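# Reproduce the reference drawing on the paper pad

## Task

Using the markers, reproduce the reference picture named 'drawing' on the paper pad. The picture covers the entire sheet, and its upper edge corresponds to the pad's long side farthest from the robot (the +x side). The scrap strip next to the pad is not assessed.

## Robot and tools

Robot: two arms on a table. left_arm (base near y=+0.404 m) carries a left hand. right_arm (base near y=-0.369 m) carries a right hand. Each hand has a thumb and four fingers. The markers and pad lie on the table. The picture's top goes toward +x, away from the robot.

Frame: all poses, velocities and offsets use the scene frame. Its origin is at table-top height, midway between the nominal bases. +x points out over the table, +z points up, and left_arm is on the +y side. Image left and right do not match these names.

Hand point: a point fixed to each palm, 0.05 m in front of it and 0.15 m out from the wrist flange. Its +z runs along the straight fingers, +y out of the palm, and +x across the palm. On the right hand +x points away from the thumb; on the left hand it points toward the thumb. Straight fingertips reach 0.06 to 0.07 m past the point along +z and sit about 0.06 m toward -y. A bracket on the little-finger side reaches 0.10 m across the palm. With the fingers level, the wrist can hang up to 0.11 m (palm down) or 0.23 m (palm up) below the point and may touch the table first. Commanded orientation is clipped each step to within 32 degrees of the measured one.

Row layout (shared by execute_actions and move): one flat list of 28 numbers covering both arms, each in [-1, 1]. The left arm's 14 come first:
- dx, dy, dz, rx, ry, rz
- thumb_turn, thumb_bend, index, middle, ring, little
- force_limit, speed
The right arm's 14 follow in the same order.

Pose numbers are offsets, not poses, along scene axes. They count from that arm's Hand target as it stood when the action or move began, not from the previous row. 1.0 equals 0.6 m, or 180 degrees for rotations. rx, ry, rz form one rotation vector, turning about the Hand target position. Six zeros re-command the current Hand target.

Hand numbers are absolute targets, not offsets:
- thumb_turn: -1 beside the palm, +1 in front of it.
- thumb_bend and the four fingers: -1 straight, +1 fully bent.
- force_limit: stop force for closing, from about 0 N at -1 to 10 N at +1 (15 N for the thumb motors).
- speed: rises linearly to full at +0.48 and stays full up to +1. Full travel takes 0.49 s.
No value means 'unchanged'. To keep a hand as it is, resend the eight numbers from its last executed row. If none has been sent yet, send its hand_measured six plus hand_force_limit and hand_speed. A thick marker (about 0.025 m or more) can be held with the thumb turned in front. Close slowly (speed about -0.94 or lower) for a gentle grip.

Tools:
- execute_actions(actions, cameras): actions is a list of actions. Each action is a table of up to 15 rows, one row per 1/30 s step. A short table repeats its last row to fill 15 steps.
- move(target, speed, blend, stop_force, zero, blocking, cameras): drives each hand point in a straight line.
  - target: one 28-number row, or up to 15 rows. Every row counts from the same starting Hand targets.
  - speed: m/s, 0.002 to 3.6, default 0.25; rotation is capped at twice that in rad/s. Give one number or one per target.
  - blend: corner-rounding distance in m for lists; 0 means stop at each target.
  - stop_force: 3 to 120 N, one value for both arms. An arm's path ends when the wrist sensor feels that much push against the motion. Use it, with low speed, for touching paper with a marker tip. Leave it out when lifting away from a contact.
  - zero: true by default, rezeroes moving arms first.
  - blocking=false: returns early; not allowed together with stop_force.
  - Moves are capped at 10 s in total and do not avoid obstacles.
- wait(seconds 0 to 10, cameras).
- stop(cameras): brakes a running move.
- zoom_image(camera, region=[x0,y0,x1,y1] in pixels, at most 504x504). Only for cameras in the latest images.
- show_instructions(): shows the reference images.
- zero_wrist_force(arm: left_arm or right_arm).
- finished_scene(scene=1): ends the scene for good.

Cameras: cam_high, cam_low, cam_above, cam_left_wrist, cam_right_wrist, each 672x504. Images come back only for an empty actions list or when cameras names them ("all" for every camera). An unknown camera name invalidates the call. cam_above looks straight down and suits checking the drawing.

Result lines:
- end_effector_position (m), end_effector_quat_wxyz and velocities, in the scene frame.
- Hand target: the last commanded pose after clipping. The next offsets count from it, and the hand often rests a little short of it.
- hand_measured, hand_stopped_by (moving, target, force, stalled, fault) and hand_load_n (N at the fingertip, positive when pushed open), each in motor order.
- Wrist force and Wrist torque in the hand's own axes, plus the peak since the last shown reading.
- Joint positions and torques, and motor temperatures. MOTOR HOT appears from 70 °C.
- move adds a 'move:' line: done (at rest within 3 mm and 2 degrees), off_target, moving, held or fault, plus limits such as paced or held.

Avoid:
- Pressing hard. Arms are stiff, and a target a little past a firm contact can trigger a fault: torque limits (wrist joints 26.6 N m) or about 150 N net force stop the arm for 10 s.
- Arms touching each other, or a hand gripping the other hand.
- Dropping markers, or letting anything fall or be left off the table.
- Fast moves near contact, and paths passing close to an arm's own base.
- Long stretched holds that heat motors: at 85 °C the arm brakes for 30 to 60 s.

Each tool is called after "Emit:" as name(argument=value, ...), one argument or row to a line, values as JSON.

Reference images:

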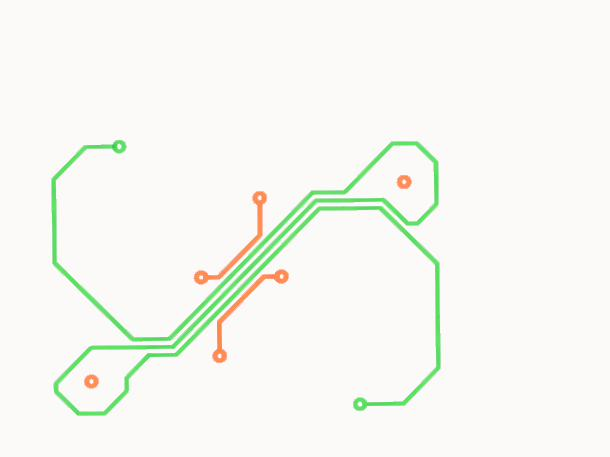

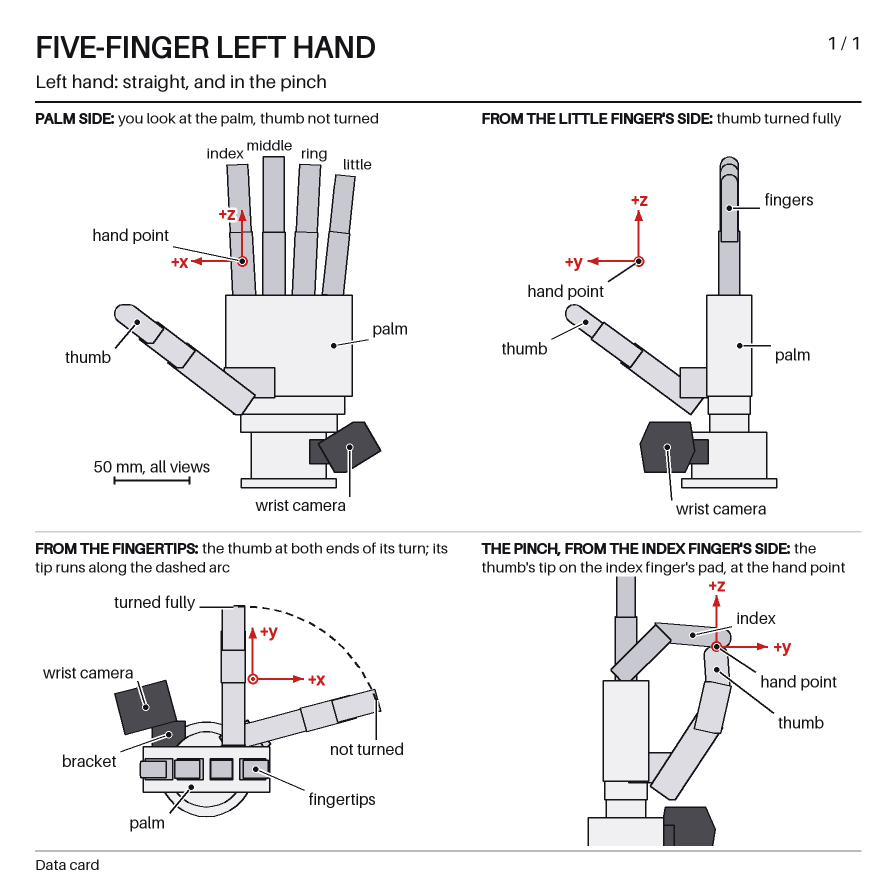

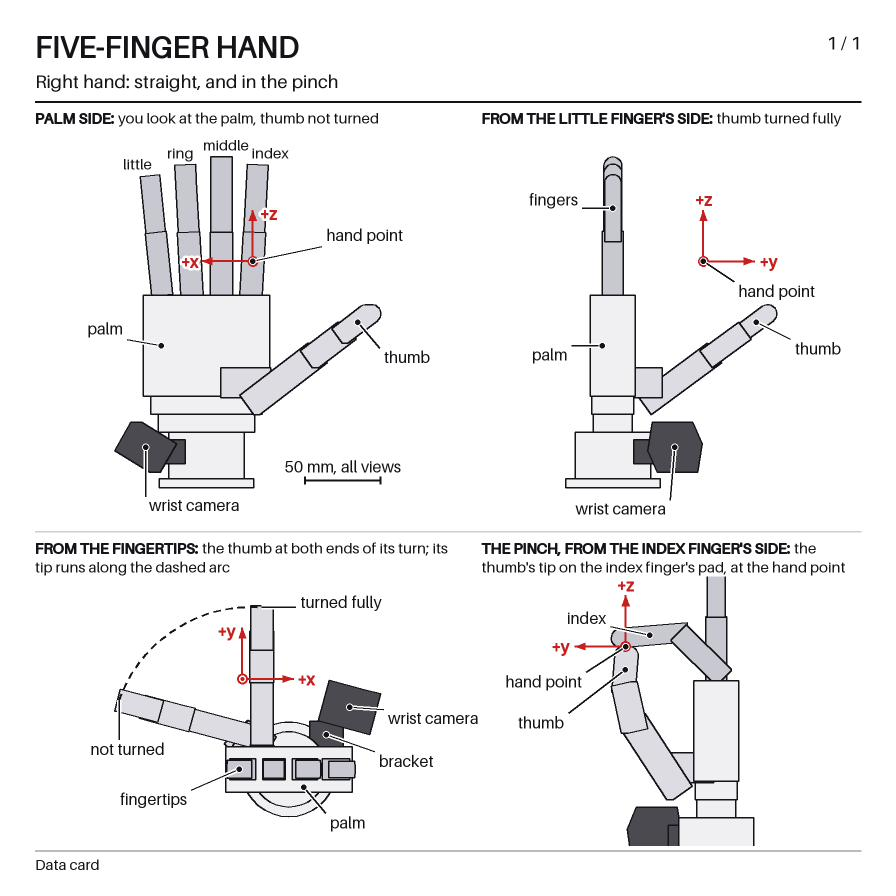

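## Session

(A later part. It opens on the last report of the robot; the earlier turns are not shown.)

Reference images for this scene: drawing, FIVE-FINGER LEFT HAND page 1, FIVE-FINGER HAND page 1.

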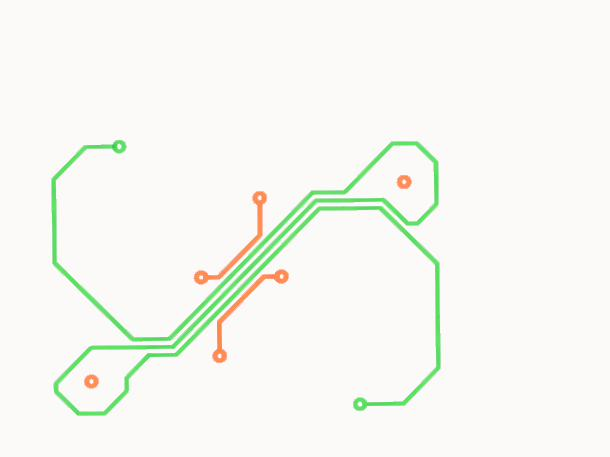

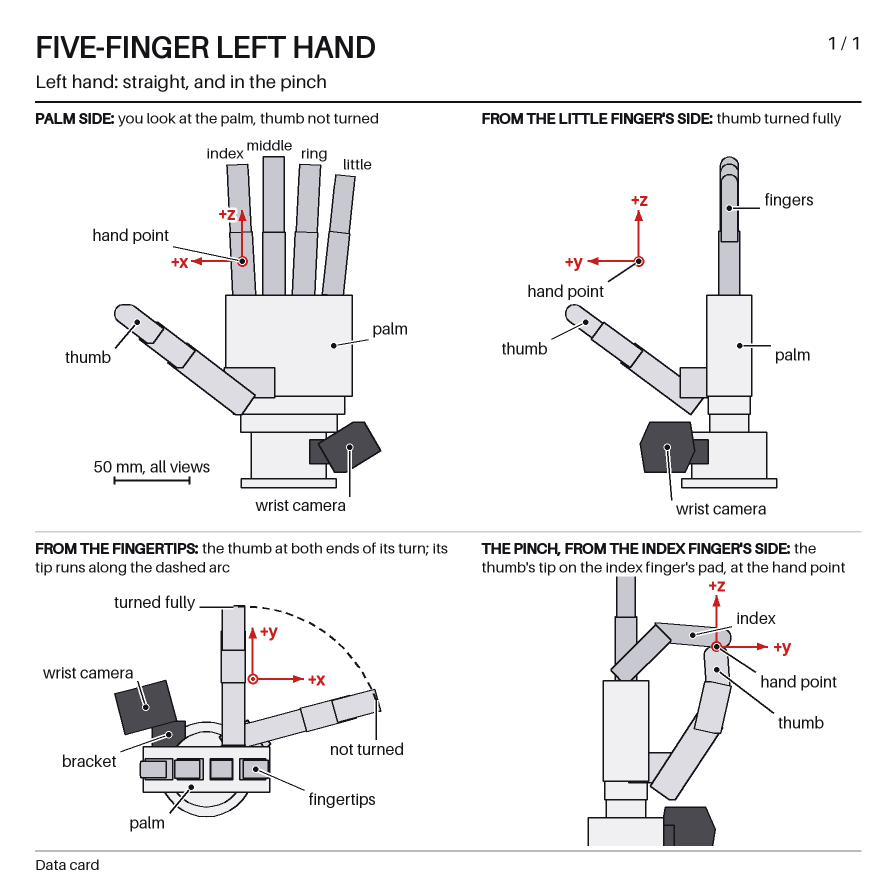

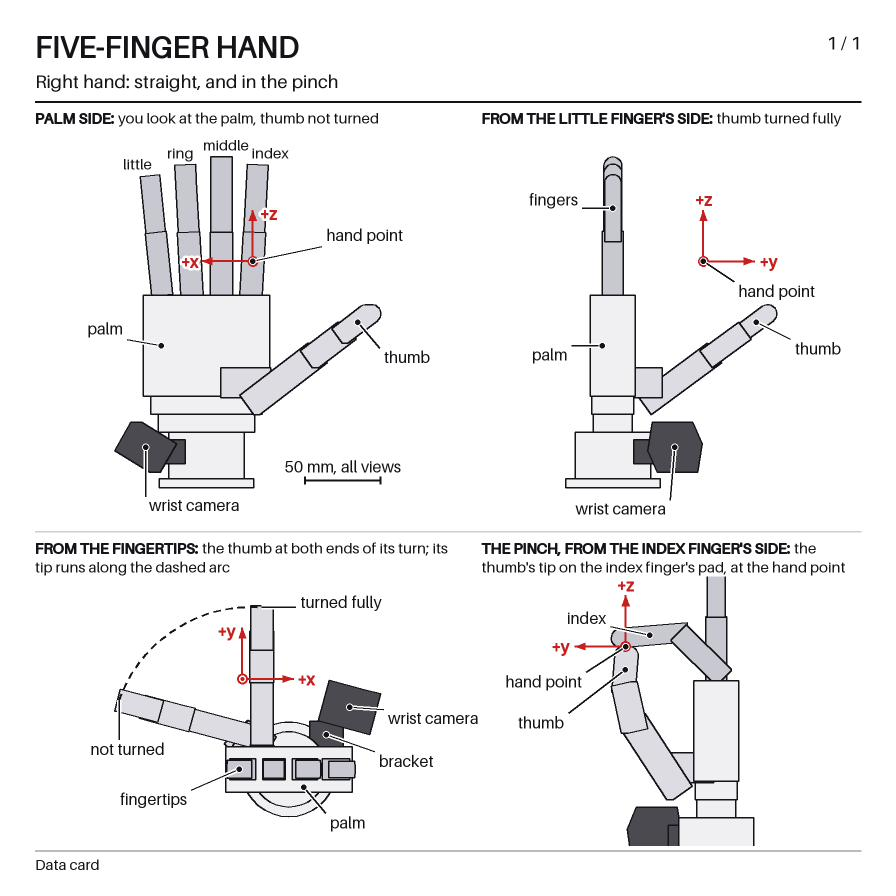

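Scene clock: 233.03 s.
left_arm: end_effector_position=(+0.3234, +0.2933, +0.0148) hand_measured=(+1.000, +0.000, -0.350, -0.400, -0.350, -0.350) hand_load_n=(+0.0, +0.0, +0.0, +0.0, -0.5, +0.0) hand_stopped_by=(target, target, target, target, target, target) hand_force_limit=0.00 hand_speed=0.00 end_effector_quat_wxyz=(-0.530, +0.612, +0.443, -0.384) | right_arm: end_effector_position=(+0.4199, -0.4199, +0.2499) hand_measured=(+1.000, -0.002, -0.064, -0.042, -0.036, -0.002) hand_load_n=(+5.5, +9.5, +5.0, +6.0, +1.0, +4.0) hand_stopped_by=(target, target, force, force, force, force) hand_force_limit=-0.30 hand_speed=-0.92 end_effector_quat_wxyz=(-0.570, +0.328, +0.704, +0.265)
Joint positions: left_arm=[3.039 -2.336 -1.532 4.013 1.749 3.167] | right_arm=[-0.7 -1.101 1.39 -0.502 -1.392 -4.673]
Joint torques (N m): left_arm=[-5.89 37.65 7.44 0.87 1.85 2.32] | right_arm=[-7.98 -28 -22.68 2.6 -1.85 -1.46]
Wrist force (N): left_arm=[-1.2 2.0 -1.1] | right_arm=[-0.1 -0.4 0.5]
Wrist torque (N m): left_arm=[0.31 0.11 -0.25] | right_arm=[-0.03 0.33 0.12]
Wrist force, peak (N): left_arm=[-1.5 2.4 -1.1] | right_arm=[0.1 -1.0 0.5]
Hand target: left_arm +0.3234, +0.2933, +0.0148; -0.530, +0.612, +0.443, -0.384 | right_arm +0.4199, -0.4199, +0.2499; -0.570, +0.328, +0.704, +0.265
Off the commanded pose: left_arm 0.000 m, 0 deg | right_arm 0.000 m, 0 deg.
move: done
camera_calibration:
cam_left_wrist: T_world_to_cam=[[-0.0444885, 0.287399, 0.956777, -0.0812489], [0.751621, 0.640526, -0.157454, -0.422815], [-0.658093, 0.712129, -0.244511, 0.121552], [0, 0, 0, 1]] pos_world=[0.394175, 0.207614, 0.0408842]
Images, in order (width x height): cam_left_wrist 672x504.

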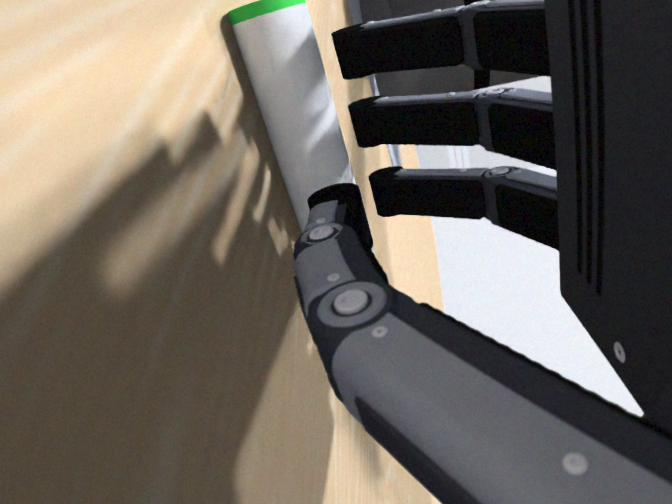

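Emit:
move(
  target=[0,0,0,0,0,0, 1,0,0.2,-0.2,0.2,0.2, -0.6,-0.9, 0,0,0,0,0,0, 1,0,0.35,0.35,0.35,0.35, -0.3,-0.92],
  cameras=["cam_left_wrist"],
)

Emit:
wait(
  seconds=0.5,
)

Scene clock: 237.70 s.
left_arm: end_effector_position=(+0.3234, +0.2933, +0.0148) hand_measured=(+1.000, +0.000, -0.026, -0.200, -0.026, +0.022) hand_load_n=(+0.5, +0.5, +6.5, +0.0, +2.0, +2.0) hand_stopped_by=(target, target, force, target, force, force) hand_force_limit=-0.60 hand_speed=-0.90 end_effector_quat_wxyz=(-0.530, +0.612, +0.443, -0.384) | right_arm: end_effector_position=(+0.4199, -0.4199, +0.2499) hand_measured=(+1.000, -0.002, -0.064, -0.042, -0.036, -0.002) hand_load_n=(+5.5, +9.5, +4.5, +6.0, +1.0, +4.0) hand_stopped_by=(target, target, force, force, force, force) hand_force_limit=-0.30 hand_speed=-0.92 end_effector_quat_wxyz=(-0.570, +0.328, +0.704, +0.265)
Joint positions: left_arm=[3.039 -2.336 -1.532 4.013 1.749 3.167] | right_arm=[-0.7 -1.101 1.39 -0.502 -1.392 -4.673]
Joint torques (N m): left_arm=[-6.6 37.83 7.46 -0.3 1.89 2.35] | right_arm=[-9.64 -28.86 -21.94 2.23 -1.79 -1.4]
Wrist force (N): left_arm=[-1.3 -1.6 -1.6] | right_arm=[0.0 -0.6 0.5]
Wrist torque (N m): left_arm=[0.26 0.10 -0.17] | right_arm=[-0.07 0.31 0.11]
Wrist force, peak (N): left_arm=[-1.3 2.3 -1.2] | right_arm=[0.0 -1.1 0.4]
Hand target: left_arm +0.3234, +0.2933, +0.0148; -0.530, +0.612, +0.443, -0.384 | right_arm +0.4199, -0.4199, +0.2499; -0.570, +0.328, +0.704, +0.265
Off the commanded pose: left_arm 0.000 m, 0 deg | right_arm 0.000 m, 0 deg.
move: done
camera_calibration:
cam_left_wrist: T_world_to_cam=[[-0.0444885, 0.287399, 0.956777, -0.0812489], [0.751621, 0.640526, -0.157454, -0.422815], [-0.658093, 0.712129, -0.244511, 0.121552], [0, 0, 0, 1]] pos_world=[0.394175, 0.207614, 0.0408842]
Images, in order (width x height): cam_left_wrist 672x504.

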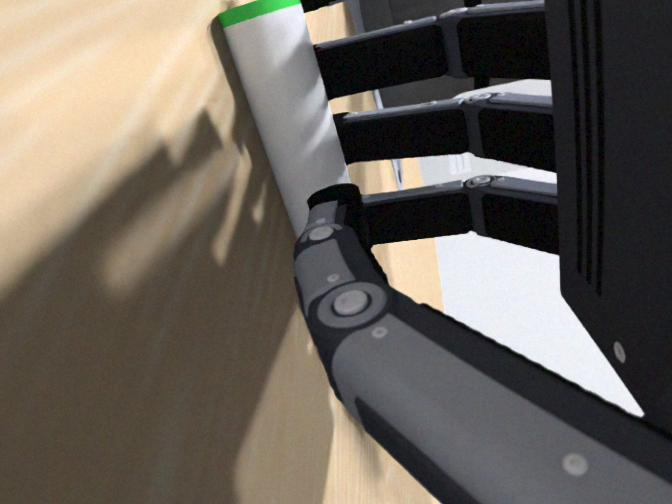

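Scene clock: 238.20 s.
left_arm: end_effector_position=(+0.3234, +0.2933, +0.0148) hand_measured=(+1.000, +0.000, -0.026, -0.200, -0.026, +0.022) hand_load_n=(+1.0, +0.5, +6.5, +0.0, +2.0, +2.0) hand_stopped_by=(target, target, force, target, force, force) hand_force_limit=-0.60 hand_speed=-0.90 end_effector_quat_wxyz=(-0.530, +0.612, +0.443, -0.384) | right_arm: end_effector_position=(+0.4199, -0.4199, +0.2499) hand_measured=(+1.000, -0.002, -0.064, -0.042, -0.036, -0.002) hand_load_n=(+5.5, +9.5, +5.0, +5.5, +1.0, +4.0) hand_stopped_by=(target, target, force, force, force, force) hand_force_limit=-0.30 hand_speed=-0.92 end_effector_quat_wxyz=(-0.570, +0.328, +0.704, +0.265)
Joint positions: left_arm=[3.039 -2.336 -1.532 4.013 1.749 3.167] | right_arm=[-0.7 -1.101 1.39 -0.502 -1.392 -4.673]
Joint torques (N m): left_arm=[-6.37 38.41 7.2 -0.71 1.9 2.18] | right_arm=[-10.17 -28.2 -23.95 2.63 -1.69 -1.53]
Wrist force (N): left_arm=[-1.3 -1.3 -1.3] | right_arm=[-0.2 -0.7 0.1]
Wrist torque (N m): left_arm=[0.28 0.11 -0.18] | right_arm=[-0.06 0.37 0.10]
Wrist force, peak (N): left_arm=[-1.6 -1.3 -1.7] | right_arm=[0.0 -0.9 0.4]
Hand target: left_arm +0.3234, +0.2933, +0.0148; -0.530, +0.612, +0.443, -0.384 | right_arm +0.4199, -0.4199, +0.2499; -0.570, +0.328, +0.704, +0.265
Off the commanded pose: left_arm 0.000 m, 0 deg | right_arm 0.000 m, 0 deg.
wait: 0.50 s; at rest by 0.17 s

Emit:
move(
  target=[0,0,0.0035,0,0,0, 1,0,0.2,-0.2,0.2,0.2, -0.6,-0.9, 0,0,0,0,0,0, 1,0,0.35,0.35,0.35,0.35, -0.3,-0.92],
  speed=0.02,
)

Emit:
move(
  target=[0,0,0,0,0,0, 1,0,0.3,0.3,0.3,0.3, -0.4,-0.92, 0,0,0,0,0,0, 1,0,0.35,0.35,0.35,0.35, -0.3,-0.92],
  cameras=["cam_left_wrist"],
)

Scene clock: 239.47 s.
left_arm: end_effector_position=(+0.3234, +0.2933, +0.0168) hand_measured=(+1.000, +0.000, -0.026, -0.200, -0.026, +0.022) hand_load_n=(+0.5, +2.0, +6.0, +0.0, +2.0, +1.5) hand_stopped_by=(target, target, force, target, force, force) hand_force_limit=-0.60 hand_speed=-0.90 end_effector_quat_wxyz=(-0.530, +0.612, +0.443, -0.384) | right_arm: end_effector_position=(+0.4199, -0.4199, +0.2499) hand_measured=(+1.000, -0.002, -0.064, -0.042, -0.036, -0.002) hand_load_n=(+5.5, +9.5, +5.0, +6.0, +1.0, +4.0) hand_stopped_by=(target, target, force, force, force, force) hand_force_limit=-0.30 hand_speed=-0.92 end_effector_quat_wxyz=(-0.570, +0.328, +0.704, +0.265)
Joint positions: left_arm=[3.039 -2.333 -1.532 4.01 1.749 3.167] | right_arm=[-0.7 -1.101 1.39 -0.502 -1.392 -4.673]
Joint torques (N m): left_arm=[-6 52.26 20.21 -3.36 1.76 2.16] | right_arm=[-9.52 -28.18 -21.57 2.79 -1.78 -1.41]
Wrist force (N): left_arm=[-1.4 2.1 -1.2] | right_arm=[0.3 -0.6 0.0]
Wrist torque (N m): left_arm=[0.33 0.13 -0.26] | right_arm=[-0.04 0.28 0.14]
Wrist force, peak (N): left_arm=[-1.4 2.2 -1.0] | right_arm=[0.1 -1.0 0.4]
Hand target: left_arm +0.3234, +0.2933, +0.0169; -0.530, +0.612, +0.443, -0.384 | right_arm +0.4199, -0.4199, +0.2499; -0.570, +0.328, +0.704, +0.265
Off the commanded pose: left_arm 0.000 m, 0 deg | right_arm 0.000 m, 0 deg.
move: done

Scene clock: 240.53 s.
left_arm: end_effector_position=(+0.3234, +0.2933, +0.0169) hand_measured=(+1.000, +0.000, -0.026, -0.022, -0.020, +0.036) hand_load_n=(+2.0, +3.0, +6.0, +3.0, +1.0, +3.0) hand_stopped_by=(target, target, force, force, force, force) hand_force_limit=-0.40 hand_speed=-0.92 end_effector_quat_wxyz=(-0.530, +0.612, +0.443, -0.384) | right_arm: end_effector_position=(+0.4199, -0.4199, +0.2499) hand_measured=(+1.000, -0.002, -0.064, -0.042, -0.036, -0.002) hand_load_n=(+5.5, +9.5, +5.0, +6.0, +1.0, +4.0) hand_stopped_by=(target, target, force, force, force, force) hand_force_limit=-0.30 hand_speed=-0.92 end_effector_quat_wxyz=(-0.570, +0.328, +0.704, +0.265)
Joint positions: left_arm=[3.039 -2.332 -1.532 4.009 1.749 3.167] | right_arm=[-0.7 -1.101 1.39 -0.502 -1.392 -4.673]
Joint torques (N m): left_arm=[-5.93 50.41 19.84 -3.16 1.8 2.21] | right_arm=[-10.03 -29.1 -21.26 2.45 -1.91 -1.51]
Wrist force (N): left_arm=[-1.3 2.1 -1.0] | right_arm=[-0.1 -0.6 0.1]
Wrist torque (N m): left_arm=[0.31 0.12 -0.25] | right_arm=[-0.04 0.34 0.11]
Wrist force, peak (N): left_arm=[-1.5 2.3 -1.2] | right_arm=[0.2 -1.0 0.4]
Hand target: left_arm +0.3234, +0.2933, +0.0169; -0.530, +0.612, +0.443, -0.384 | right_arm +0.4199, -0.4199, +0.2499; -0.570, +0.328, +0.704, +0.265
Off the commanded pose: left_arm 0.000 m, 0 deg | right_arm 0.000 m, 0 deg.
move: done
camera_calibration:
cam_left_wrist: T_world_to_cam=[[-0.0444885, 0.287399, 0.956777, -0.0832582], [0.751621, 0.640526, -0.157454, -0.422484], [-0.658093, 0.712129, -0.244511, 0.122066], [0, 0, 0, 1]] pos_world=[0.394175, 0.207614, 0.0429842]
Images, in order (width x height): cam_left_wrist 672x504.

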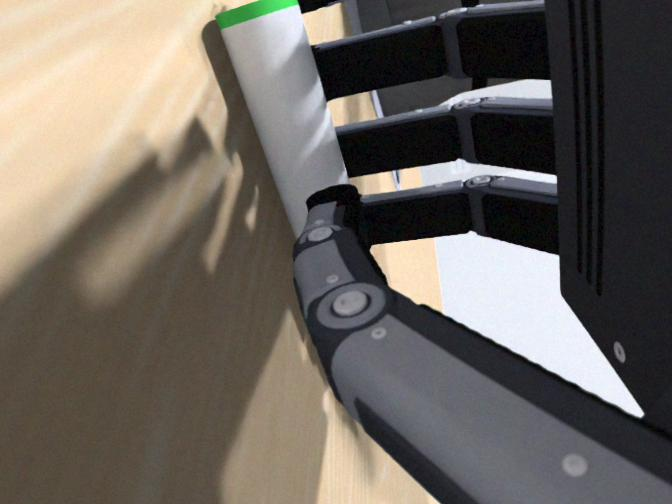

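Emit:
move(
  target=[0,0,0.008,0,0,0, 1,0,0.3,0.3,0.3,0.3, -0.4,-0.92, 0,0,0,0,0,0, 1,0,0.35,0.35,0.35,0.35, -0.3,-0.92],
  speed=0.02,
)

Emit:
move(
  target=[0,0,0,0,0,0, 1,0,0.35,0.35,0.35,0.35, -0.2,-0.92, 0,0,0,0,0,0, 1,0,0.35,0.35,0.35,0.35, -0.3,-0.92],
  cameras=["cam_left_wrist","cam_high"],
)

Scene clock: 242.03 s.
left_arm: end_effector_position=(+0.3234, +0.2933, +0.0215) hand_measured=(+1.000, +0.000, -0.026, -0.022, -0.020, +0.036) hand_load_n=(+1.5, +3.5, +6.0, +3.0, +1.0, +2.5) hand_stopped_by=(target, target, force, force, force, force) hand_force_limit=-0.40 hand_speed=-0.92 end_effector_quat_wxyz=(-0.530, +0.612, +0.443, -0.384) | right_arm: end_effector_position=(+0.4199, -0.4199, +0.2499) hand_measured=(+1.000, -0.002, -0.064, -0.042, -0.036, -0.002) hand_load_n=(+5.5, +9.5, +4.5, +6.0, +1.0, +4.0) hand_stopped_by=(target, target, force, force, force, force) hand_force_limit=-0.30 hand_speed=-0.92 end_effector_quat_wxyz=(-0.570, +0.328, +0.704, +0.265)
Joint positions: left_arm=[3.039 -2.325 -1.53 4.001 1.749 3.167] | right_arm=[-0.7 -1.101 1.39 -0.502 -1.392 -4.673]
Joint torques (N m): left_arm=[-5.82 50.44 20.4 -3.24 1.88 2.11] | right_arm=[-9.1 -28.85 -21 2.74 -1.4 -1.62]
Wrist force (N): left_arm=[-1.5 1.9 -1.0] | right_arm=[0.1 -0.8 -0.1]
Wrist torque (N m): left_arm=[0.28 0.15 -0.26] | right_arm=[-0.06 0.32 0.11]
Wrist force, peak (N): left_arm=[-1.5 2.2 -1.3] | right_arm=[0.4 -0.9 0.3]
Hand target: left_arm +0.3234, +0.2933, +0.0217; -0.530, +0.612, +0.443, -0.384 | right_arm +0.4199, -0.4199, +0.2499; -0.570, +0.328, +0.704, +0.265
Off the commanded pose: left_arm 0.000 m, 0 deg | right_arm 0.000 m, 0 deg.
move: done

Scene clock: 242.53 s.
left_arm: end_effector_position=(+0.3234, +0.2933, +0.0217) hand_measured=(+1.000, -0.002, -0.026, -0.016, -0.006, +0.056) hand_load_n=(+4.0, +4.5, +8.0, +4.5, +2.5, +4.0) hand_stopped_by=(target, target, force, force, force, force) hand_force_limit=-0.20 hand_speed=-0.92 end_effector_quat_wxyz=(-0.530, +0.612, +0.443, -0.384) | right_arm: end_effector_position=(+0.4199, -0.4199, +0.2499) hand_measured=(+1.000, -0.002, -0.064, -0.042, -0.036, -0.002) hand_load_n=(+5.5, +9.5, +5.0, +6.0, +1.0, +4.0) hand_stopped_by=(target, target, force, force, force, force) hand_force_limit=-0.30 hand_speed=-0.92 end_effector_quat_wxyz=(-0.570, +0.328, +0.704, +0.265)
Joint positions: left_arm=[3.039 -2.325 -1.53 4 1.749 3.167] | right_arm=[-0.7 -1.101 1.39 -0.502 -1.392 -4.673]
Joint torques (N m): left_arm=[-6.08 50.63 20.3 -3.32 1.82 2.11] | right_arm=[-9.29 -30 -21.85 2.57 -1.73 -1.61]
Wrist force (N): left_arm=[-1.6 2.1 -1.2] | right_arm=[-0.1 -0.3 0.1]
Wrist torque (N m): left_arm=[0.32 0.16 -0.27] | right_arm=[0.00 0.34 0.11]
Wrist force, peak (N): left_arm=[-1.4 2.3 -1.1] | right_arm=[0.5 -0.8 0.4]
Hand target: left_arm +0.3234, +0.2933, +0.0217; -0.530, +0.612, +0.443, -0.384 | right_arm +0.4199, -0.4199, +0.2499; -0.570, +0.328, +0.704, +0.265
Off the commanded pose: left_arm 0.000 m, 0 deg | right_arm 0.000 m, 0 deg.
move: done
camera_calibration:
cam_left_wrist: T_world_to_cam=[[-0.0444885, 0.287399, 0.956777, -0.0878507], [0.751621, 0.640526, -0.157454, -0.421729], [-0.658093, 0.712129, -0.244511, 0.123239], [0, 0, 0, 1]] pos_world=[0.394175, 0.207614, 0.0477842]
Images, in order (width x height): cam_high 672x504, cam_left_wrist 672x504.

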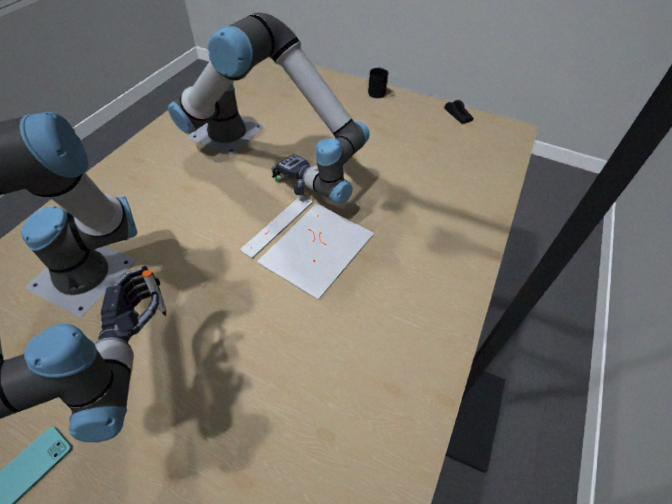

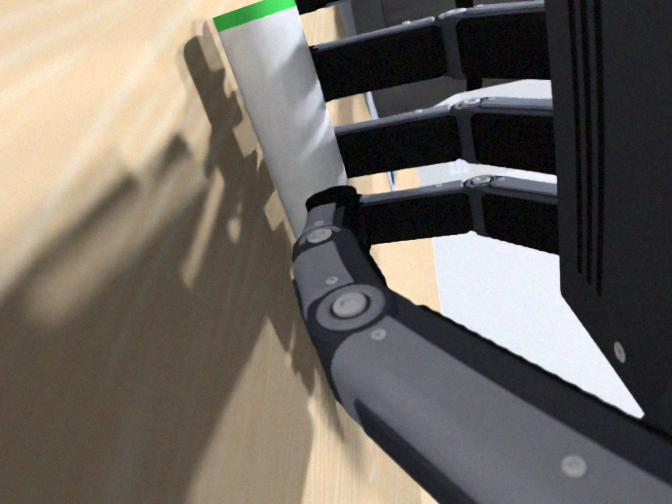

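Emit:
move(
  target=[
    [0,0,0.15,0,0,0, 1,0,0.35,0.35,0.35,0.35, -0.2,-0.92, 0,0,0,0,0,0, 1,0,0.35,0.35,0.35,0.35, -0.3,-0.92],
    [0.1943,-0.2222,0.2972,-0.4784,-0.1541,0.2119, 1,0,0.35,0.35,0.35,0.35, -0.2,-0.92, 0,0,0,0,0,0, 1,0,0.35,0.35,0.35,0.35, -0.3,-0.92],
  ],
  speed=0.15,
  blend=0.03,
  cameras=["all"],
)

Scene clock: 250.67 s.
left_arm: end_effector_position=(+0.4399, +0.1600, +0.2000) hand_measured=(+1.000, -0.002, -0.026, -0.016, -0.006, +0.056) hand_load_n=(+4.0, +4.5, +8.5, +4.5, +2.5, +4.5) hand_stopped_by=(target, target, force, force, force, force) hand_force_limit=-0.20 hand_speed=-0.92 end_effector_quat_wxyz=(+0.266, +0.704, +0.329, -0.570) | right_arm: end_effector_position=(+0.4199, -0.4199, +0.2499) hand_measured=(+1.000, -0.002, -0.064, -0.042, -0.036, -0.002) hand_load_n=(+5.5, +9.5, +5.0, +6.0, +0.5, +4.0) hand_stopped_by=(target, target, force, force, force, force) hand_force_limit=-0.30 hand_speed=-0.92 end_effector_quat_wxyz=(-0.570, +0.328, +0.704, +0.265)
Joint positions: left_arm=[3.368 -2.027 -1.551 3.846 0.906 4.544] | right_arm=[-0.7 -1.101 1.39 -0.502 -1.392 -4.673]
Joint torques (N m): left_arm=[8.77 31.35 11.21 -2.69 -1.69 2.49] | right_arm=[-9.55 -29.51 -20.83 2.59 -1.85 -1.25]
Wrist force (N): left_arm=[0.5 -0.4 -1.7] | right_arm=[0.0 -0.8 -0.2]
Wrist torque (N m): left_arm=[0.02 -0.08 -0.12] | right_arm=[-0.05 0.33 0.11]
Wrist force, peak (N): left_arm=[-1.5 3.0 -1.1] | right_arm=[-0.3 -1.1 0.1]
Hand target: left_arm +0.4399, +0.1600, +0.2000; +0.266, +0.704, +0.329, -0.570 | right_arm +0.4199, -0.4199, +0.2499; -0.570, +0.328, +0.704, +0.265
Off the commanded pose: left_arm 0.000 m, 0 deg | right_arm 0.000 m, 0 deg.
move: done
camera_calibration:
cam_left_wrist: T_world_to_cam=[[-0.701809, 0.666406, -0.251729, 0.255256], [0.59384, 0.352115, -0.723442, -0.167184], [-0.393469, -0.657205, -0.642856, 0.520859], [0, 0, 0, 1]] pos_world=[0.483363, 0.231075, 0.278145]
cam_right_wrist: T_world_to_cam=[[0.721988, 0.638344, 0.266926, -0.107544], [0.592707, -0.371563, -0.71459, -0.224979], [-0.356975, 0.674135, -0.646615, 0.711269], [0, 0, 0, 1]] pos_world=[0.464897, -0.494436, 0.327856]

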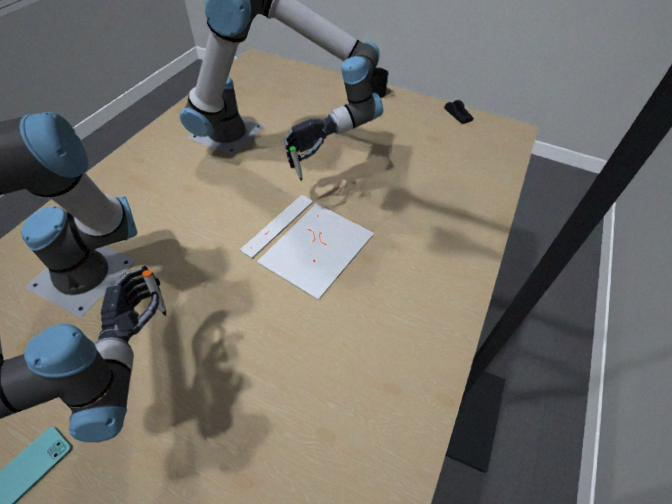

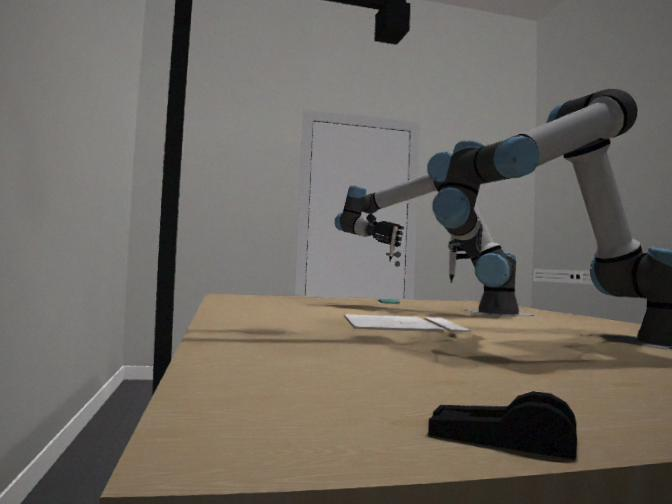

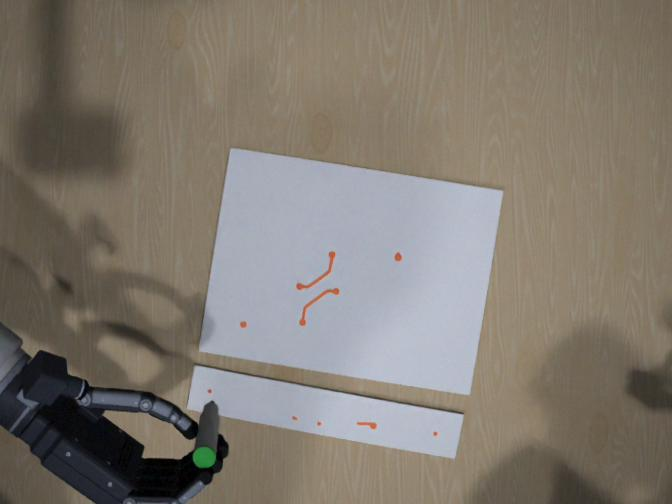

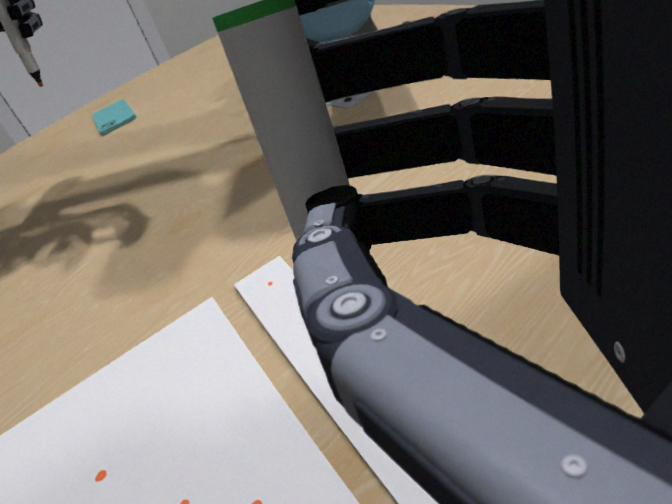

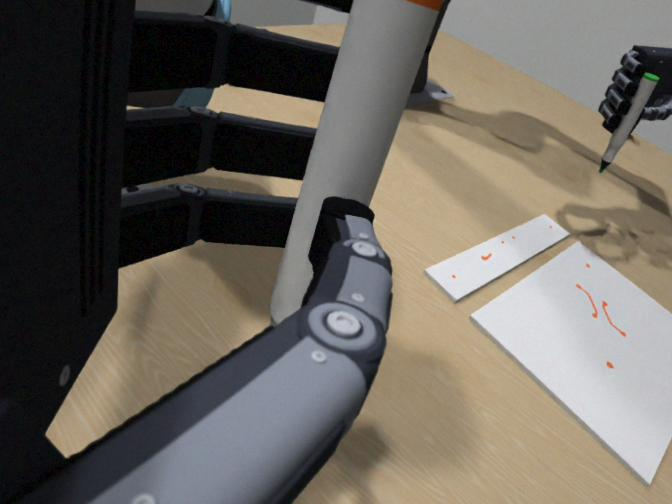

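Emit:
move(
  target=[-0.0193,-0.0023,-0.175,0,0,0, 1,0,0.35,0.35,0.35,0.35, -0.2,-0.92, 0,0,0,0,0,0, 1,0,0.35,0.35,0.35,0.35, -0.3,-0.92],
  speed=0.12,
)

Emit:
move(
  target=[0,0,-0.05,0,0,0, 1,0,0.35,0.35,0.35,0.35, -0.2,-0.92, 0,0,0,0,0,0, 1,0,0.35,0.35,0.35,0.35, -0.3,-0.92],
  speed=0.01,
  stop_force=3,
)

Scene clock: 252.90 s.
left_arm: end_effector_position=(+0.4284, +0.1586, +0.0951) hand_measured=(+1.000, -0.002, -0.026, -0.016, -0.006, +0.056) hand_load_n=(+4.0, +4.5, +8.0, +4.5, +2.5, +4.5) hand_stopped_by=(target, target, force, force, force, force) hand_force_limit=-0.20 hand_speed=-0.92 end_effector_quat_wxyz=(+0.266, +0.704, +0.329, -0.570) | right_arm: end_effector_position=(+0.4199, -0.4199, +0.2499) hand_measured=(+1.000, -0.002, -0.064, -0.042, -0.036, -0.002) hand_load_n=(+5.5, +9.5, +4.5, +6.0, +1.0, +4.0) hand_stopped_by=(target, target, force, force, force, force) hand_force_limit=-0.30 hand_speed=-0.92 end_effector_quat_wxyz=(-0.570, +0.328, +0.704, +0.265)
Joint positions: left_arm=[3.37 -2.135 -1.692 4.094 0.908 4.544] | right_arm=[-0.7 -1.101 1.39 -0.502 -1.392 -4.673]
Joint torques (N m): left_arm=[6.71 33.36 8.54 1.26 -1.78 -2.24] | right_arm=[-10.92 -28.34 -22.86 2.54 -1.62 -1.33]
Wrist force (N): left_arm=[0.5 -0.2 -1.4] | right_arm=[0.1 -0.7 0.2]
Wrist torque (N m): left_arm=[0.04 -0.06 -0.05] | right_arm=[-0.07 0.31 0.11]
Wrist force, peak (N): left_arm=[0.6 -0.4 -2.0] | right_arm=[0.6 -0.9 0.6]
Hand target: left_arm +0.4284, +0.1586, +0.0950; +0.266, +0.704, +0.329, -0.570 | right_arm +0.4199, -0.4199, +0.2499; -0.570, +0.328, +0.704, +0.265
Off the commanded pose: left_arm 0.000 m, 0 deg | right_arm 0.000 m, 0 deg.
move: done

Scene clock: 255.30 s.
left_arm: end_effector_position=(+0.4284, +0.1586, +0.0823) hand_measured=(+1.000, -0.002, -0.026, -0.016, -0.006, +0.056) hand_load_n=(+3.5, +5.0, +7.5, +4.5, +2.5, +4.5) hand_stopped_by=(target, target, force, force, force, force) hand_force_limit=-0.20 hand_speed=-0.92 end_effector_quat_wxyz=(+0.266, +0.704, +0.329, -0.570) | right_arm: end_effector_position=(+0.4199, -0.4199, +0.2499) hand_measured=(+1.000, -0.002, -0.064, -0.042, -0.036, -0.002) hand_load_n=(+6.0, +9.5, +5.0, +6.0, +1.0, +4.0) hand_stopped_by=(target, target, force, force, force, force) hand_force_limit=-0.30 hand_speed=-0.92 end_effector_quat_wxyz=(-0.570, +0.328, +0.704, +0.265)
Joint positions: left_arm=[3.37 -2.154 -1.7 4.122 0.908 4.544] | right_arm=[-0.7 -1.101 1.39 -0.502 -1.392 -4.673]
Joint torques (N m): left_arm=[2.55 44.42 21.53 -2.42 -1.14 -2.06] | right_arm=[-7.6 -28.81 -21.05 2.55 -1.54 -1.24]
Wrist force (N): left_arm=[-1.6 -0.3 -1.5] | right_arm=[0.3 -1.0 0.3]
Wrist torque (N m): left_arm=[0.01 -0.14 -0.01] | right_arm=[-0.11 0.27 0.13]
Wrist force, peak (N): left_arm=[-5.0 -0.2 -1.6] | right_arm=[0.2 -1.1 0.3]
Hand target: left_arm +0.4284, +0.1586, +0.0823; +0.266, +0.704, +0.329, -0.570 (not the last commanded pose) | right_arm +0.4199, -0.4199, +0.2499; -0.570, +0.328, +0.704, +0.265
Off the commanded pose: left_arm 0.017 m, 0 deg | right_arm 0.000 m, 0 deg.
move: contact (left_arm)

Emit:
move(
  target=[
    [0,0,0.0133,0,0,0, 1,0,0.35,0.35,0.35,0.35, -0.2,-0.92, 0,0,0,0,0,0, 1,0,0.35,0.35,0.35,0.35, -0.3,-0.92],
    [-0.0268,-0.1953,0.0133,0,0,0, 1,0,0.35,0.35,0.35,0.35, -0.2,-0.92, 0,0,0,0,0,0, 1,0,0.35,0.35,0.35,0.35, -0.3,-0.92],
  ],
  speed=0.12,
  blend=0.003,
)

Emit:
move(
  target=[0,0,-0.03,0,0,0, 1,0,0.35,0.35,0.35,0.35, -0.2,-0.92, 0,0,0,0,0,0, 1,0,0.35,0.35,0.35,0.35, -0.3,-0.92],
  speed=0.01,
  stop_force=3,
)

Scene clock: 257.87 s.
left_arm: end_effector_position=(+0.4123, +0.0415, +0.0902) hand_measured=(+1.000, -0.002, -0.026, -0.016, -0.006, +0.056) hand_load_n=(+4.0, +4.5, +8.0, +4.5, +2.5, +4.0) hand_stopped_by=(target, target, force, force, force, force) hand_force_limit=-0.20 hand_speed=-0.92 end_effector_quat_wxyz=(+0.266, +0.704, +0.329, -0.570) | right_arm: end_effector_position=(+0.4199, -0.4199, +0.2499) hand_measured=(+1.000, -0.002, -0.064, -0.042, -0.036, -0.002) hand_load_n=(+5.5, +9.5, +4.5, +6.0, +0.5, +4.0) hand_stopped_by=(target, target, force, force, force, force) hand_force_limit=-0.30 hand_speed=-0.92 end_effector_quat_wxyz=(-0.570, +0.328, +0.704, +0.265)
Joint positions: left_arm=[3.163 -2.137 -1.71 4.173 0.71 4.461] | right_arm=[-0.7 -1.101 1.39 -0.502 -1.392 -4.673]
Joint torques (N m): left_arm=[-6.75 33.17 21.96 1.7 -2.14 -2.45] | right_arm=[-10.42 -28.6 -22.64 2.57 -1.61 -1.27]
Wrist force (N): left_arm=[0.7 -0.4 -1.3] | right_arm=[-0.1 -0.7 0.0]
Wrist torque (N m): left_arm=[0.00 -0.09 0.11] | right_arm=[-0.06 0.33 0.10]
Wrist force, peak (N): left_arm=[-2.1 0.1 -1.4] | right_arm=[0.2 -1.0 0.4]
Hand target: left_arm +0.4123, +0.0414, +0.0902; +0.266, +0.704, +0.329, -0.570 | right_arm +0.4199, -0.4199, +0.2499; -0.570, +0.328, +0.704, +0.265
Off the commanded pose: left_arm 0.000 m, 0 deg | right_arm 0.000 m, 0 deg.
move: done

Scene clock: 259.80 s.
left_arm: end_effector_position=(+0.4123, +0.0414, +0.0822) hand_measured=(+1.000, -0.002, -0.026, -0.016, -0.006, +0.056) hand_load_n=(+3.0, +4.5, +8.0, +4.5, +2.5, +4.0) hand_stopped_by=(target, target, force, force, force, force) hand_force_limit=-0.20 hand_speed=-0.92 end_effector_quat_wxyz=(+0.266, +0.704, +0.329, -0.570) | right_arm: end_effector_position=(+0.4199, -0.4199, +0.2499) hand_measured=(+1.000, -0.002, -0.064, -0.042, -0.036, -0.002) hand_load_n=(+5.5, +9.5, +4.5, +6.0, +1.0, +4.0) hand_stopped_by=(target, target, force, force, force, force) hand_force_limit=-0.30 hand_speed=-0.92 end_effector_quat_wxyz=(-0.570, +0.328, +0.704, +0.265)
Joint positions: left_arm=[3.163 -2.149 -1.715 4.19 0.71 4.461] | right_arm=[-0.7 -1.101 1.39 -0.502 -1.392 -4.673]
Joint torques (N m): left_arm=[-3.09 44.04 20.38 -2.11 0.48 -2.24] | right_arm=[-7.78 -29.39 -19.74 2.49 -1.47 -1.03]
Wrist force (N): left_arm=[-2.7 -0.4 -1.8] | right_arm=[0.4 -0.8 0.3]
Wrist torque (N m): left_arm=[0.02 -0.11 0.11] | right_arm=[-0.10 0.25 0.13]
Wrist force, peak (N): left_arm=[-6.1 -0.4 -1.7] | right_arm=[-0.2 -1.1 0.4]
Hand target: left_arm +0.4123, +0.0414, +0.0822; +0.266, +0.704, +0.329, -0.570 (not the last commanded pose) | right_arm +0.4199, -0.4199, +0.2499; -0.570, +0.328, +0.704, +0.265
Off the commanded pose: left_arm 0.010 m, 0 deg | right_arm 0.000 m, 0 deg.
move: contact (left_arm)

Emit:
move(
  target=[
    [0,0,0.0133,0,0,0, 1,0,0.35,0.35,0.35,0.35, -0.2,-0.92, 0,0,0,0,0,0, 1,0,0.35,0.35,0.35,0.35, -0.3,-0.92],
    [-0.0353,-0.1393,0.0133,0,0,0, 1,0,0.35,0.35,0.35,0.35, -0.2,-0.92, 0,0,0,0,0,0, 1,0,0.35,0.35,0.35,0.35, -0.3,-0.92],
  ],
  speed=0.12,
  blend=0.003,
)

Emit:
move(
  target=[0,0,-0.03,0,0,0, 1,0,0.35,0.35,0.35,0.35, -0.2,-0.92, 0,0,0,0,0,0, 1,0,0.35,0.35,0.35,0.35, -0.3,-0.92],
  speed=0.01,
  stop_force=3,
)

Emit:
move(
  target=[
    [0,0,0.02,0,0,0, 1,0,0.35,0.35,0.35,0.35, -0.2,-0.92, 0,0,0,0,0,0, 1,0,0.35,0.35,0.35,0.35, -0.3,-0.92],
    [0.05,0.5,0.12,0,0,0, 1,0,0.35,0.35,0.35,0.35, -0.2,-0.92, 0,0,0,0,0,0, 1,0,0.35,0.35,0.35,0.35, -0.3,-0.92],
  ],
  speed=0.2,
  blend=0.003,
  cameras=["cam_above"],
)

Emit:
zoom_image(
  camera="cam_above",
  region=[180, 360, 300, 440],
)

Emit:
zoom_image(
  camera="cam_above",
  region=[320, 390, 440, 470],
)

Scene clock: 262.03 s.
left_arm: end_effector_position=(+0.3911, -0.0421, +0.0902) hand_measured=(+1.000, -0.002, -0.026, -0.016, -0.006, +0.056) hand_load_n=(+3.5, +4.5, +8.0, +4.5, +2.0, +4.0) hand_stopped_by=(target, target, force, force, force, force) hand_force_limit=-0.20 hand_speed=-0.92 end_effector_quat_wxyz=(+0.266, +0.704, +0.329, -0.570) | right_arm: end_effector_position=(+0.4199, -0.4199, +0.2499) hand_measured=(+1.000, -0.002, -0.064, -0.042, -0.036, -0.002) hand_load_n=(+5.5, +9.5, +5.0, +6.0, +0.5, +4.0) hand_stopped_by=(target, target, force, force, force, force) hand_force_limit=-0.30 hand_speed=-0.92 end_effector_quat_wxyz=(-0.570, +0.328, +0.704, +0.265)
Joint positions: left_arm=[3.011 -2.14 -1.712 4.251 0.568 4.371] | right_arm=[-0.7 -1.101 1.39 -0.502 -1.392 -4.673]
Joint torques (N m): left_arm=[-7 32.74 22.28 1.9 -2.09 -2.29] | right_arm=[-8.7 -29.35 -21.67 2.24 -1.21 -1.19]
Wrist force (N): left_arm=[0.7 0.1 -1.5] | right_arm=[0.3 -0.5 0.1]
Wrist torque (N m): left_arm=[0.09 -0.10 0.09] | right_arm=[-0.04 0.27 0.13]
Wrist force, peak (N): left_arm=[-3.0 -0.3 -1.5] | right_arm=[0.2 -1.1 0.4]
Hand target: left_arm +0.3911, -0.0422, +0.0902; +0.266, +0.704, +0.329, -0.570 | right_arm +0.4199, -0.4199, +0.2499; -0.570, +0.328, +0.704, +0.265
Off the commanded pose: left_arm 0.000 m, 0 deg | right_arm 0.000 m, 0 deg.
move: done

Scene clock: 263.97 s.
left_arm: end_effector_position=(+0.3911, -0.0422, +0.0824) hand_measured=(+1.000, -0.002, -0.026, -0.016, -0.006, +0.056) hand_load_n=(+3.0, +4.5, +7.5, +4.0, +2.5, +4.5) hand_stopped_by=(target, target, force, force, force, force) hand_force_limit=-0.20 hand_speed=-0.92 end_effector_quat_wxyz=(+0.266, +0.704, +0.329, -0.570) | right_arm: end_effector_position=(+0.4199, -0.4199, +0.2499) hand_measured=(+1.000, -0.002, -0.064, -0.042, -0.036, -0.002) hand_load_n=(+5.5, +9.5, +5.0, +6.0, +0.5, +4.0) hand_stopped_by=(target, target, force, force, force, force) hand_force_limit=-0.30 hand_speed=-0.92 end_effector_quat_wxyz=(-0.570, +0.328, +0.704, +0.265)
Joint positions: left_arm=[3.011 -2.153 -1.717 4.268 0.568 4.371] | right_arm=[-0.7 -1.101 1.39 -0.502 -1.392 -4.673]
Joint torques (N m): left_arm=[-2.64 45.48 21.53 -2.02 1.1 -2.16] | right_arm=[-7.36 -29.71 -21.43 2.61 -1.62 -1.14]
Wrist force (N): left_arm=[-2.3 -0.1 -1.6] | right_arm=[0.1 -0.5 0.2]
Wrist torque (N m): left_arm=[0.08 -0.09 0.07] | right_arm=[-0.04 0.31 0.13]
Wrist force, peak (N): left_arm=[-5.6 -0.3 -1.8] | right_arm=[0.1 -1.1 0.4]
Hand target: left_arm +0.3911, -0.0422, +0.0824; +0.266, +0.704, +0.329, -0.570 (not the last commanded pose) | right_arm +0.4199, -0.4199, +0.2499; -0.570, +0.328, +0.704, +0.265
Off the commanded pose: left_arm 0.010 m, 0 deg | right_arm 0.000 m, 0 deg.
move: contact (left_arm)

Scene clock: 266.23 s.
left_arm: end_effector_position=(+0.4211, +0.2577, +0.1544) hand_measured=(+1.000, -0.002, -0.026, -0.016, -0.006, +0.056) hand_load_n=(+3.5, +4.5, +8.0, +4.5, +2.5, +4.0) hand_stopped_by=(target, target, force, force, force, force) hand_force_limit=-0.20 hand_speed=-0.92 end_effector_quat_wxyz=(+0.266, +0.704, +0.329, -0.570) | right_arm: end_effector_position=(+0.4199, -0.4199, +0.2499) hand_measured=(+1.000, -0.002, -0.064, -0.042, -0.036, -0.002) hand_load_n=(+5.5, +9.5, +4.5, +6.0, +1.0, +4.0) hand_stopped_by=(target, target, force, force, force, force) hand_force_limit=-0.30 hand_speed=-0.92 end_effector_quat_wxyz=(-0.570, +0.328, +0.704, +0.265)
Joint positions: left_arm=[3.545 -2.052 -1.642 3.933 1.077 4.597] | right_arm=[-0.7 -1.101 1.39 -0.502 -1.392 -4.673]
Joint torques (N m): left_arm=[8.6 29.69 23.03 -3.1 1.82 2.55] | right_arm=[-9.58 -29.58 -20.65 2.46 -1.47 -1.32]
Wrist force (N): left_arm=[0.6 -0.3 -1.7] | right_arm=[-0.1 -0.7 0.4]
Wrist torque (N m): left_arm=[0.05 -0.08 -0.13] | right_arm=[-0.09 0.33 0.11]
Wrist force, peak (N): left_arm=[-2.5 -0.4 -1.9] | right_arm=[0.1 -1.0 0.4]
Hand target: left_arm +0.4211, +0.2578, +0.1544; +0.266, +0.704, +0.329, -0.570 | right_arm +0.4199, -0.4199, +0.2499; -0.570, +0.328, +0.704, +0.265
Off the commanded pose: left_arm 0.000 m, 0 deg | right_arm 0.000 m, 0 deg.
move: done
Images, in order (width x height): cam_above 672x504.

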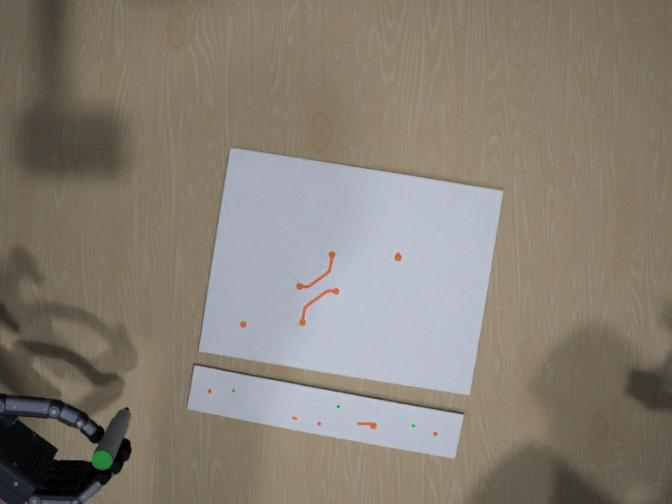

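Scaled by 4.200.

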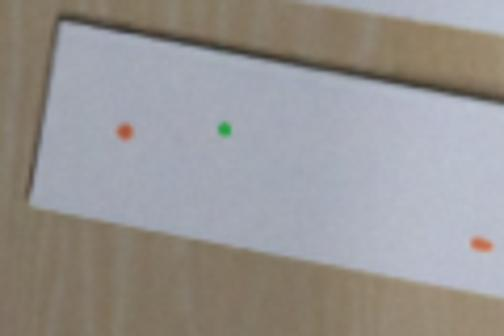

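Scaled by 4.200.

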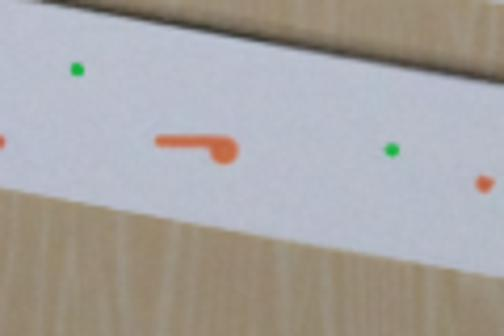

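Emit:
move(
  target=[
    [0.32567,-0.23259,-0.10983,0,0,0, 1,0,0.35,0.35,0.35,0.35, -0.2,-0.92, 0,0,0,0,0,0, 1,0,0.35,0.35,0.35,0.35, -0.3,-0.92],
    [0.32567,-0.23259,-0.11983,0,0,0, 1,0,0.35,0.35,0.35,0.35, -0.2,-0.92, 0,0,0,0,0,0, 1,0,0.35,0.35,0.35,0.35, -0.3,-0.92],
    [0.32873,-0.23386,-0.11983,0,0,0, 1,0,0.35,0.35,0.35,0.35, -0.2,-0.92, 0,0,0,0,0,0, 1,0,0.35,0.35,0.35,0.35, -0.3,-0.92],
    [0.33,-0.23692,-0.11983,0,0,0, 1,0,0.35,0.35,0.35,0.35, -0.2,-0.92, 0,0,0,0,0,0, 1,0,0.35,0.35,0.35,0.35, -0.3,-0.92],
    [0.32873,-0.23999,-0.11983,0,0,0, 1,0,0.35,0.35,0.35,0.35, -0.2,-0.92, 0,0,0,0,0,0, 1,0,0.35,0.35,0.35,0.35, -0.3,-0.92],
    [0.32567,-0.24126,-0.11983,0,0,0, 1,0,0.35,0.35,0.35,0.35, -0.2,-0.92, 0,0,0,0,0,0, 1,0,0.35,0.35,0.35,0.35, -0.3,-0.92],
    [0.32261,-0.23999,-0.11983,0,0,0, 1,0,0.35,0.35,0.35,0.35, -0.2,-0.92, 0,0,0,0,0,0, 1,0,0.35,0.35,0.35,0.35, -0.3,-0.92],
    [0.32134,-0.23692,-0.11983,0,0,0, 1,0,0.35,0.35,0.35,0.35, -0.2,-0.92, 0,0,0,0,0,0, 1,0,0.35,0.35,0.35,0.35, -0.3,-0.92],
    [0.32261,-0.23386,-0.11983,0,0,0, 1,0,0.35,0.35,0.35,0.35, -0.2,-0.92, 0,0,0,0,0,0, 1,0,0.35,0.35,0.35,0.35, -0.3,-0.92],
    [0.32567,-0.23259,-0.11983,0,0,0, 1,0,0.35,0.35,0.35,0.35, -0.2,-0.92, 0,0,0,0,0,0, 1,0,0.35,0.35,0.35,0.35, -0.3,-0.92],
  ],
  speed=[0.2,0.02,0.02,0.02,0.02,0.02,0.02,0.02,0.02,0.02],
  blend=[0,0.0003,0.0003,0.0003,0.0003,0.0003,0.0003,0.0003,0.0003,0],
)

Emit:
move(
  target=[
    [0,0,0.02,0,0,0, 1,0,0.35,0.35,0.35,0.35, -0.2,-0.92, 0,0,0,0,0,0, 1,0,0.35,0.35,0.35,0.35, -0.3,-0.92],
    [-0.05,0.3,0.12,0,0,0, 1,0,0.35,0.35,0.35,0.35, -0.2,-0.92, 0,0,0,0,0,0, 1,0,0.35,0.35,0.35,0.35, -0.3,-0.92],
  ],
  speed=[0.05, 0.2],
  blend=0.002,
  cameras=["cam_above"],
)

Emit:
zoom_image(
  camera="cam_above",
  region=[250, 210, 290, 240],
)

Scene clock: 273.93 s.
left_arm: end_effector_position=(+0.6164, +0.1182, +0.0825) hand_measured=(+1.000, -0.002, -0.026, -0.016, -0.006, +0.056) hand_load_n=(+0.5, +3.0, +6.5, +4.0, +2.5, +2.0) hand_stopped_by=(target, target, force, force, force, force) hand_force_limit=-0.20 hand_speed=-0.92 end_effector_quat_wxyz=(+0.266, +0.704, +0.329, -0.570) end_effector_velocity=(+0.001, +0.001, +0.000) end_effector_angular_velocity=(+0.000, -0.001, +0.000) | right_arm: end_effector_position=(+0.4199, -0.4199, +0.2499) hand_measured=(+1.000, -0.002, -0.064, -0.042, -0.036, -0.002) hand_load_n=(+5.5, +9.5, +5.0, +6.0, +0.5, +4.0) hand_stopped_by=(target, target, force, force, force, force) hand_force_limit=-0.30 hand_speed=-0.92 end_effector_quat_wxyz=(-0.570, +0.328, +0.704, +0.265)
Joint positions: left_arm=[3.268 -2.559 -0.936 3.788 0.81 4.507] | right_arm=[-0.7 -1.101 1.39 -0.502 -1.392 -4.673]
Joint velocities: left_arm=[0.001 -0.003 0.006 -0.002 0 0] | right_arm=[within noise]
Joint torques (N m): left_arm=[9.8 46.23 23.9 -2.02 1.86 1.89] | right_arm=[-8.64 -28.95 -20.44 2.52 -1.51 -1.16]
Wrist force (N): left_arm=[-5.1 -0.5 -1.6] | right_arm=[0.0 -0.8 0.1]
Wrist torque (N m): left_arm=[0.06 -0.21 -0.12] | right_arm=[-0.08 0.32 0.11]
Wrist force, peak (N): left_arm=[-5.5 -0.4 -1.3] | right_arm=[-0.1 -1.2 0.1]
Hand target: left_arm +0.6165, +0.1183, +0.0825; +0.266, +0.704, +0.329, -0.570 | right_arm +0.4199, -0.4199, +0.2499; -0.570, +0.328, +0.704, +0.265
Off the commanded pose: left_arm 0.000 m, 0 deg | right_arm 0.000 m, 0 deg.
move: done

Scene clock: 275.73 s.
left_arm: end_effector_position=(+0.5865, +0.2981, +0.1544) hand_measured=(+1.000, -0.002, -0.026, -0.016, -0.006, +0.056) hand_load_n=(+1.5, +3.0, +6.5, +3.5, +2.5, +1.5) hand_stopped_by=(target, target, force, force, force, force) hand_force_limit=-0.20 hand_speed=-0.92 end_effector_quat_wxyz=(+0.266, +0.704, +0.329, -0.570) | right_arm: end_effector_position=(+0.4199, -0.4199, +0.2499) hand_measured=(+1.000, -0.002, -0.064, -0.042, -0.036, -0.002) hand_load_n=(+5.5, +9.5, +5.0, +6.0, +0.5, +4.0) hand_stopped_by=(target, target, force, force, force, force) hand_force_limit=-0.30 hand_speed=-0.92 end_effector_quat_wxyz=(-0.570, +0.328, +0.704, +0.265)
Joint positions: left_arm=[3.515 -2.441 -0.965 3.65 1.048 4.589] | right_arm=[-0.7 -1.101 1.39 -0.502 -1.392 -4.673]
Joint torques (N m): left_arm=[8.07 59.35 24.78 -2.98 1.46 2.38] | right_arm=[-7.34 -29.12 -20.01 2.51 -1.33 -1.33]
Wrist force (N): left_arm=[0.4 -0.1 -1.6] | right_arm=[-0.2 -0.7 0.2]
Wrist torque (N m): left_arm=[0.08 -0.06 -0.14] | right_arm=[-0.05 0.35 0.09]
Wrist force, peak (N): left_arm=[-5.3 -0.3 -1.6] | right_arm=[0.0 -1.1 0.8]
Hand target: left_arm +0.5865, +0.2983, +0.1545; +0.266, +0.704, +0.329, -0.570 | right_arm +0.4199, -0.4199, +0.2499; -0.570, +0.328, +0.704, +0.265
Off the commanded pose: left_arm 0.000 m, 0 deg | right_arm 0.000 m, 0 deg.
move: done
Images, in order (width x height): cam_above 672x504.

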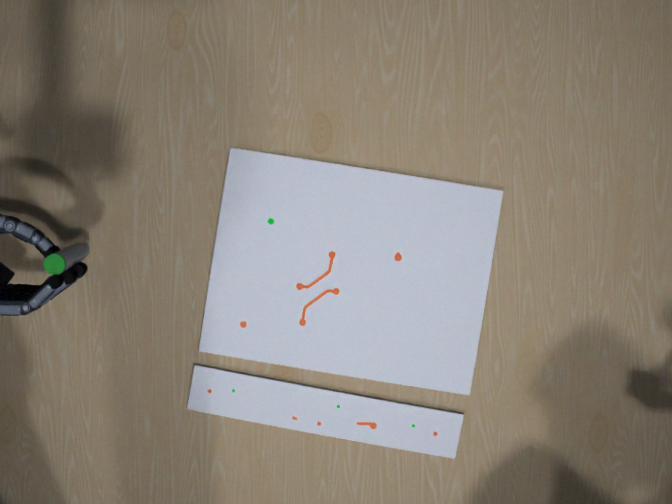

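Scaled by 12.600.

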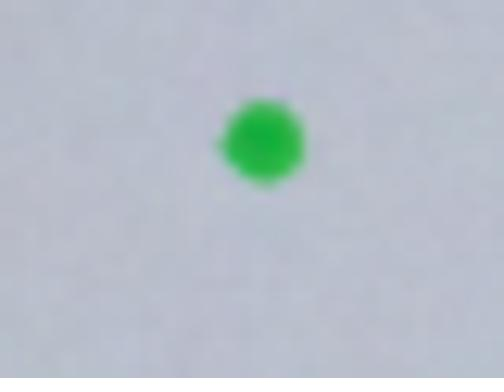

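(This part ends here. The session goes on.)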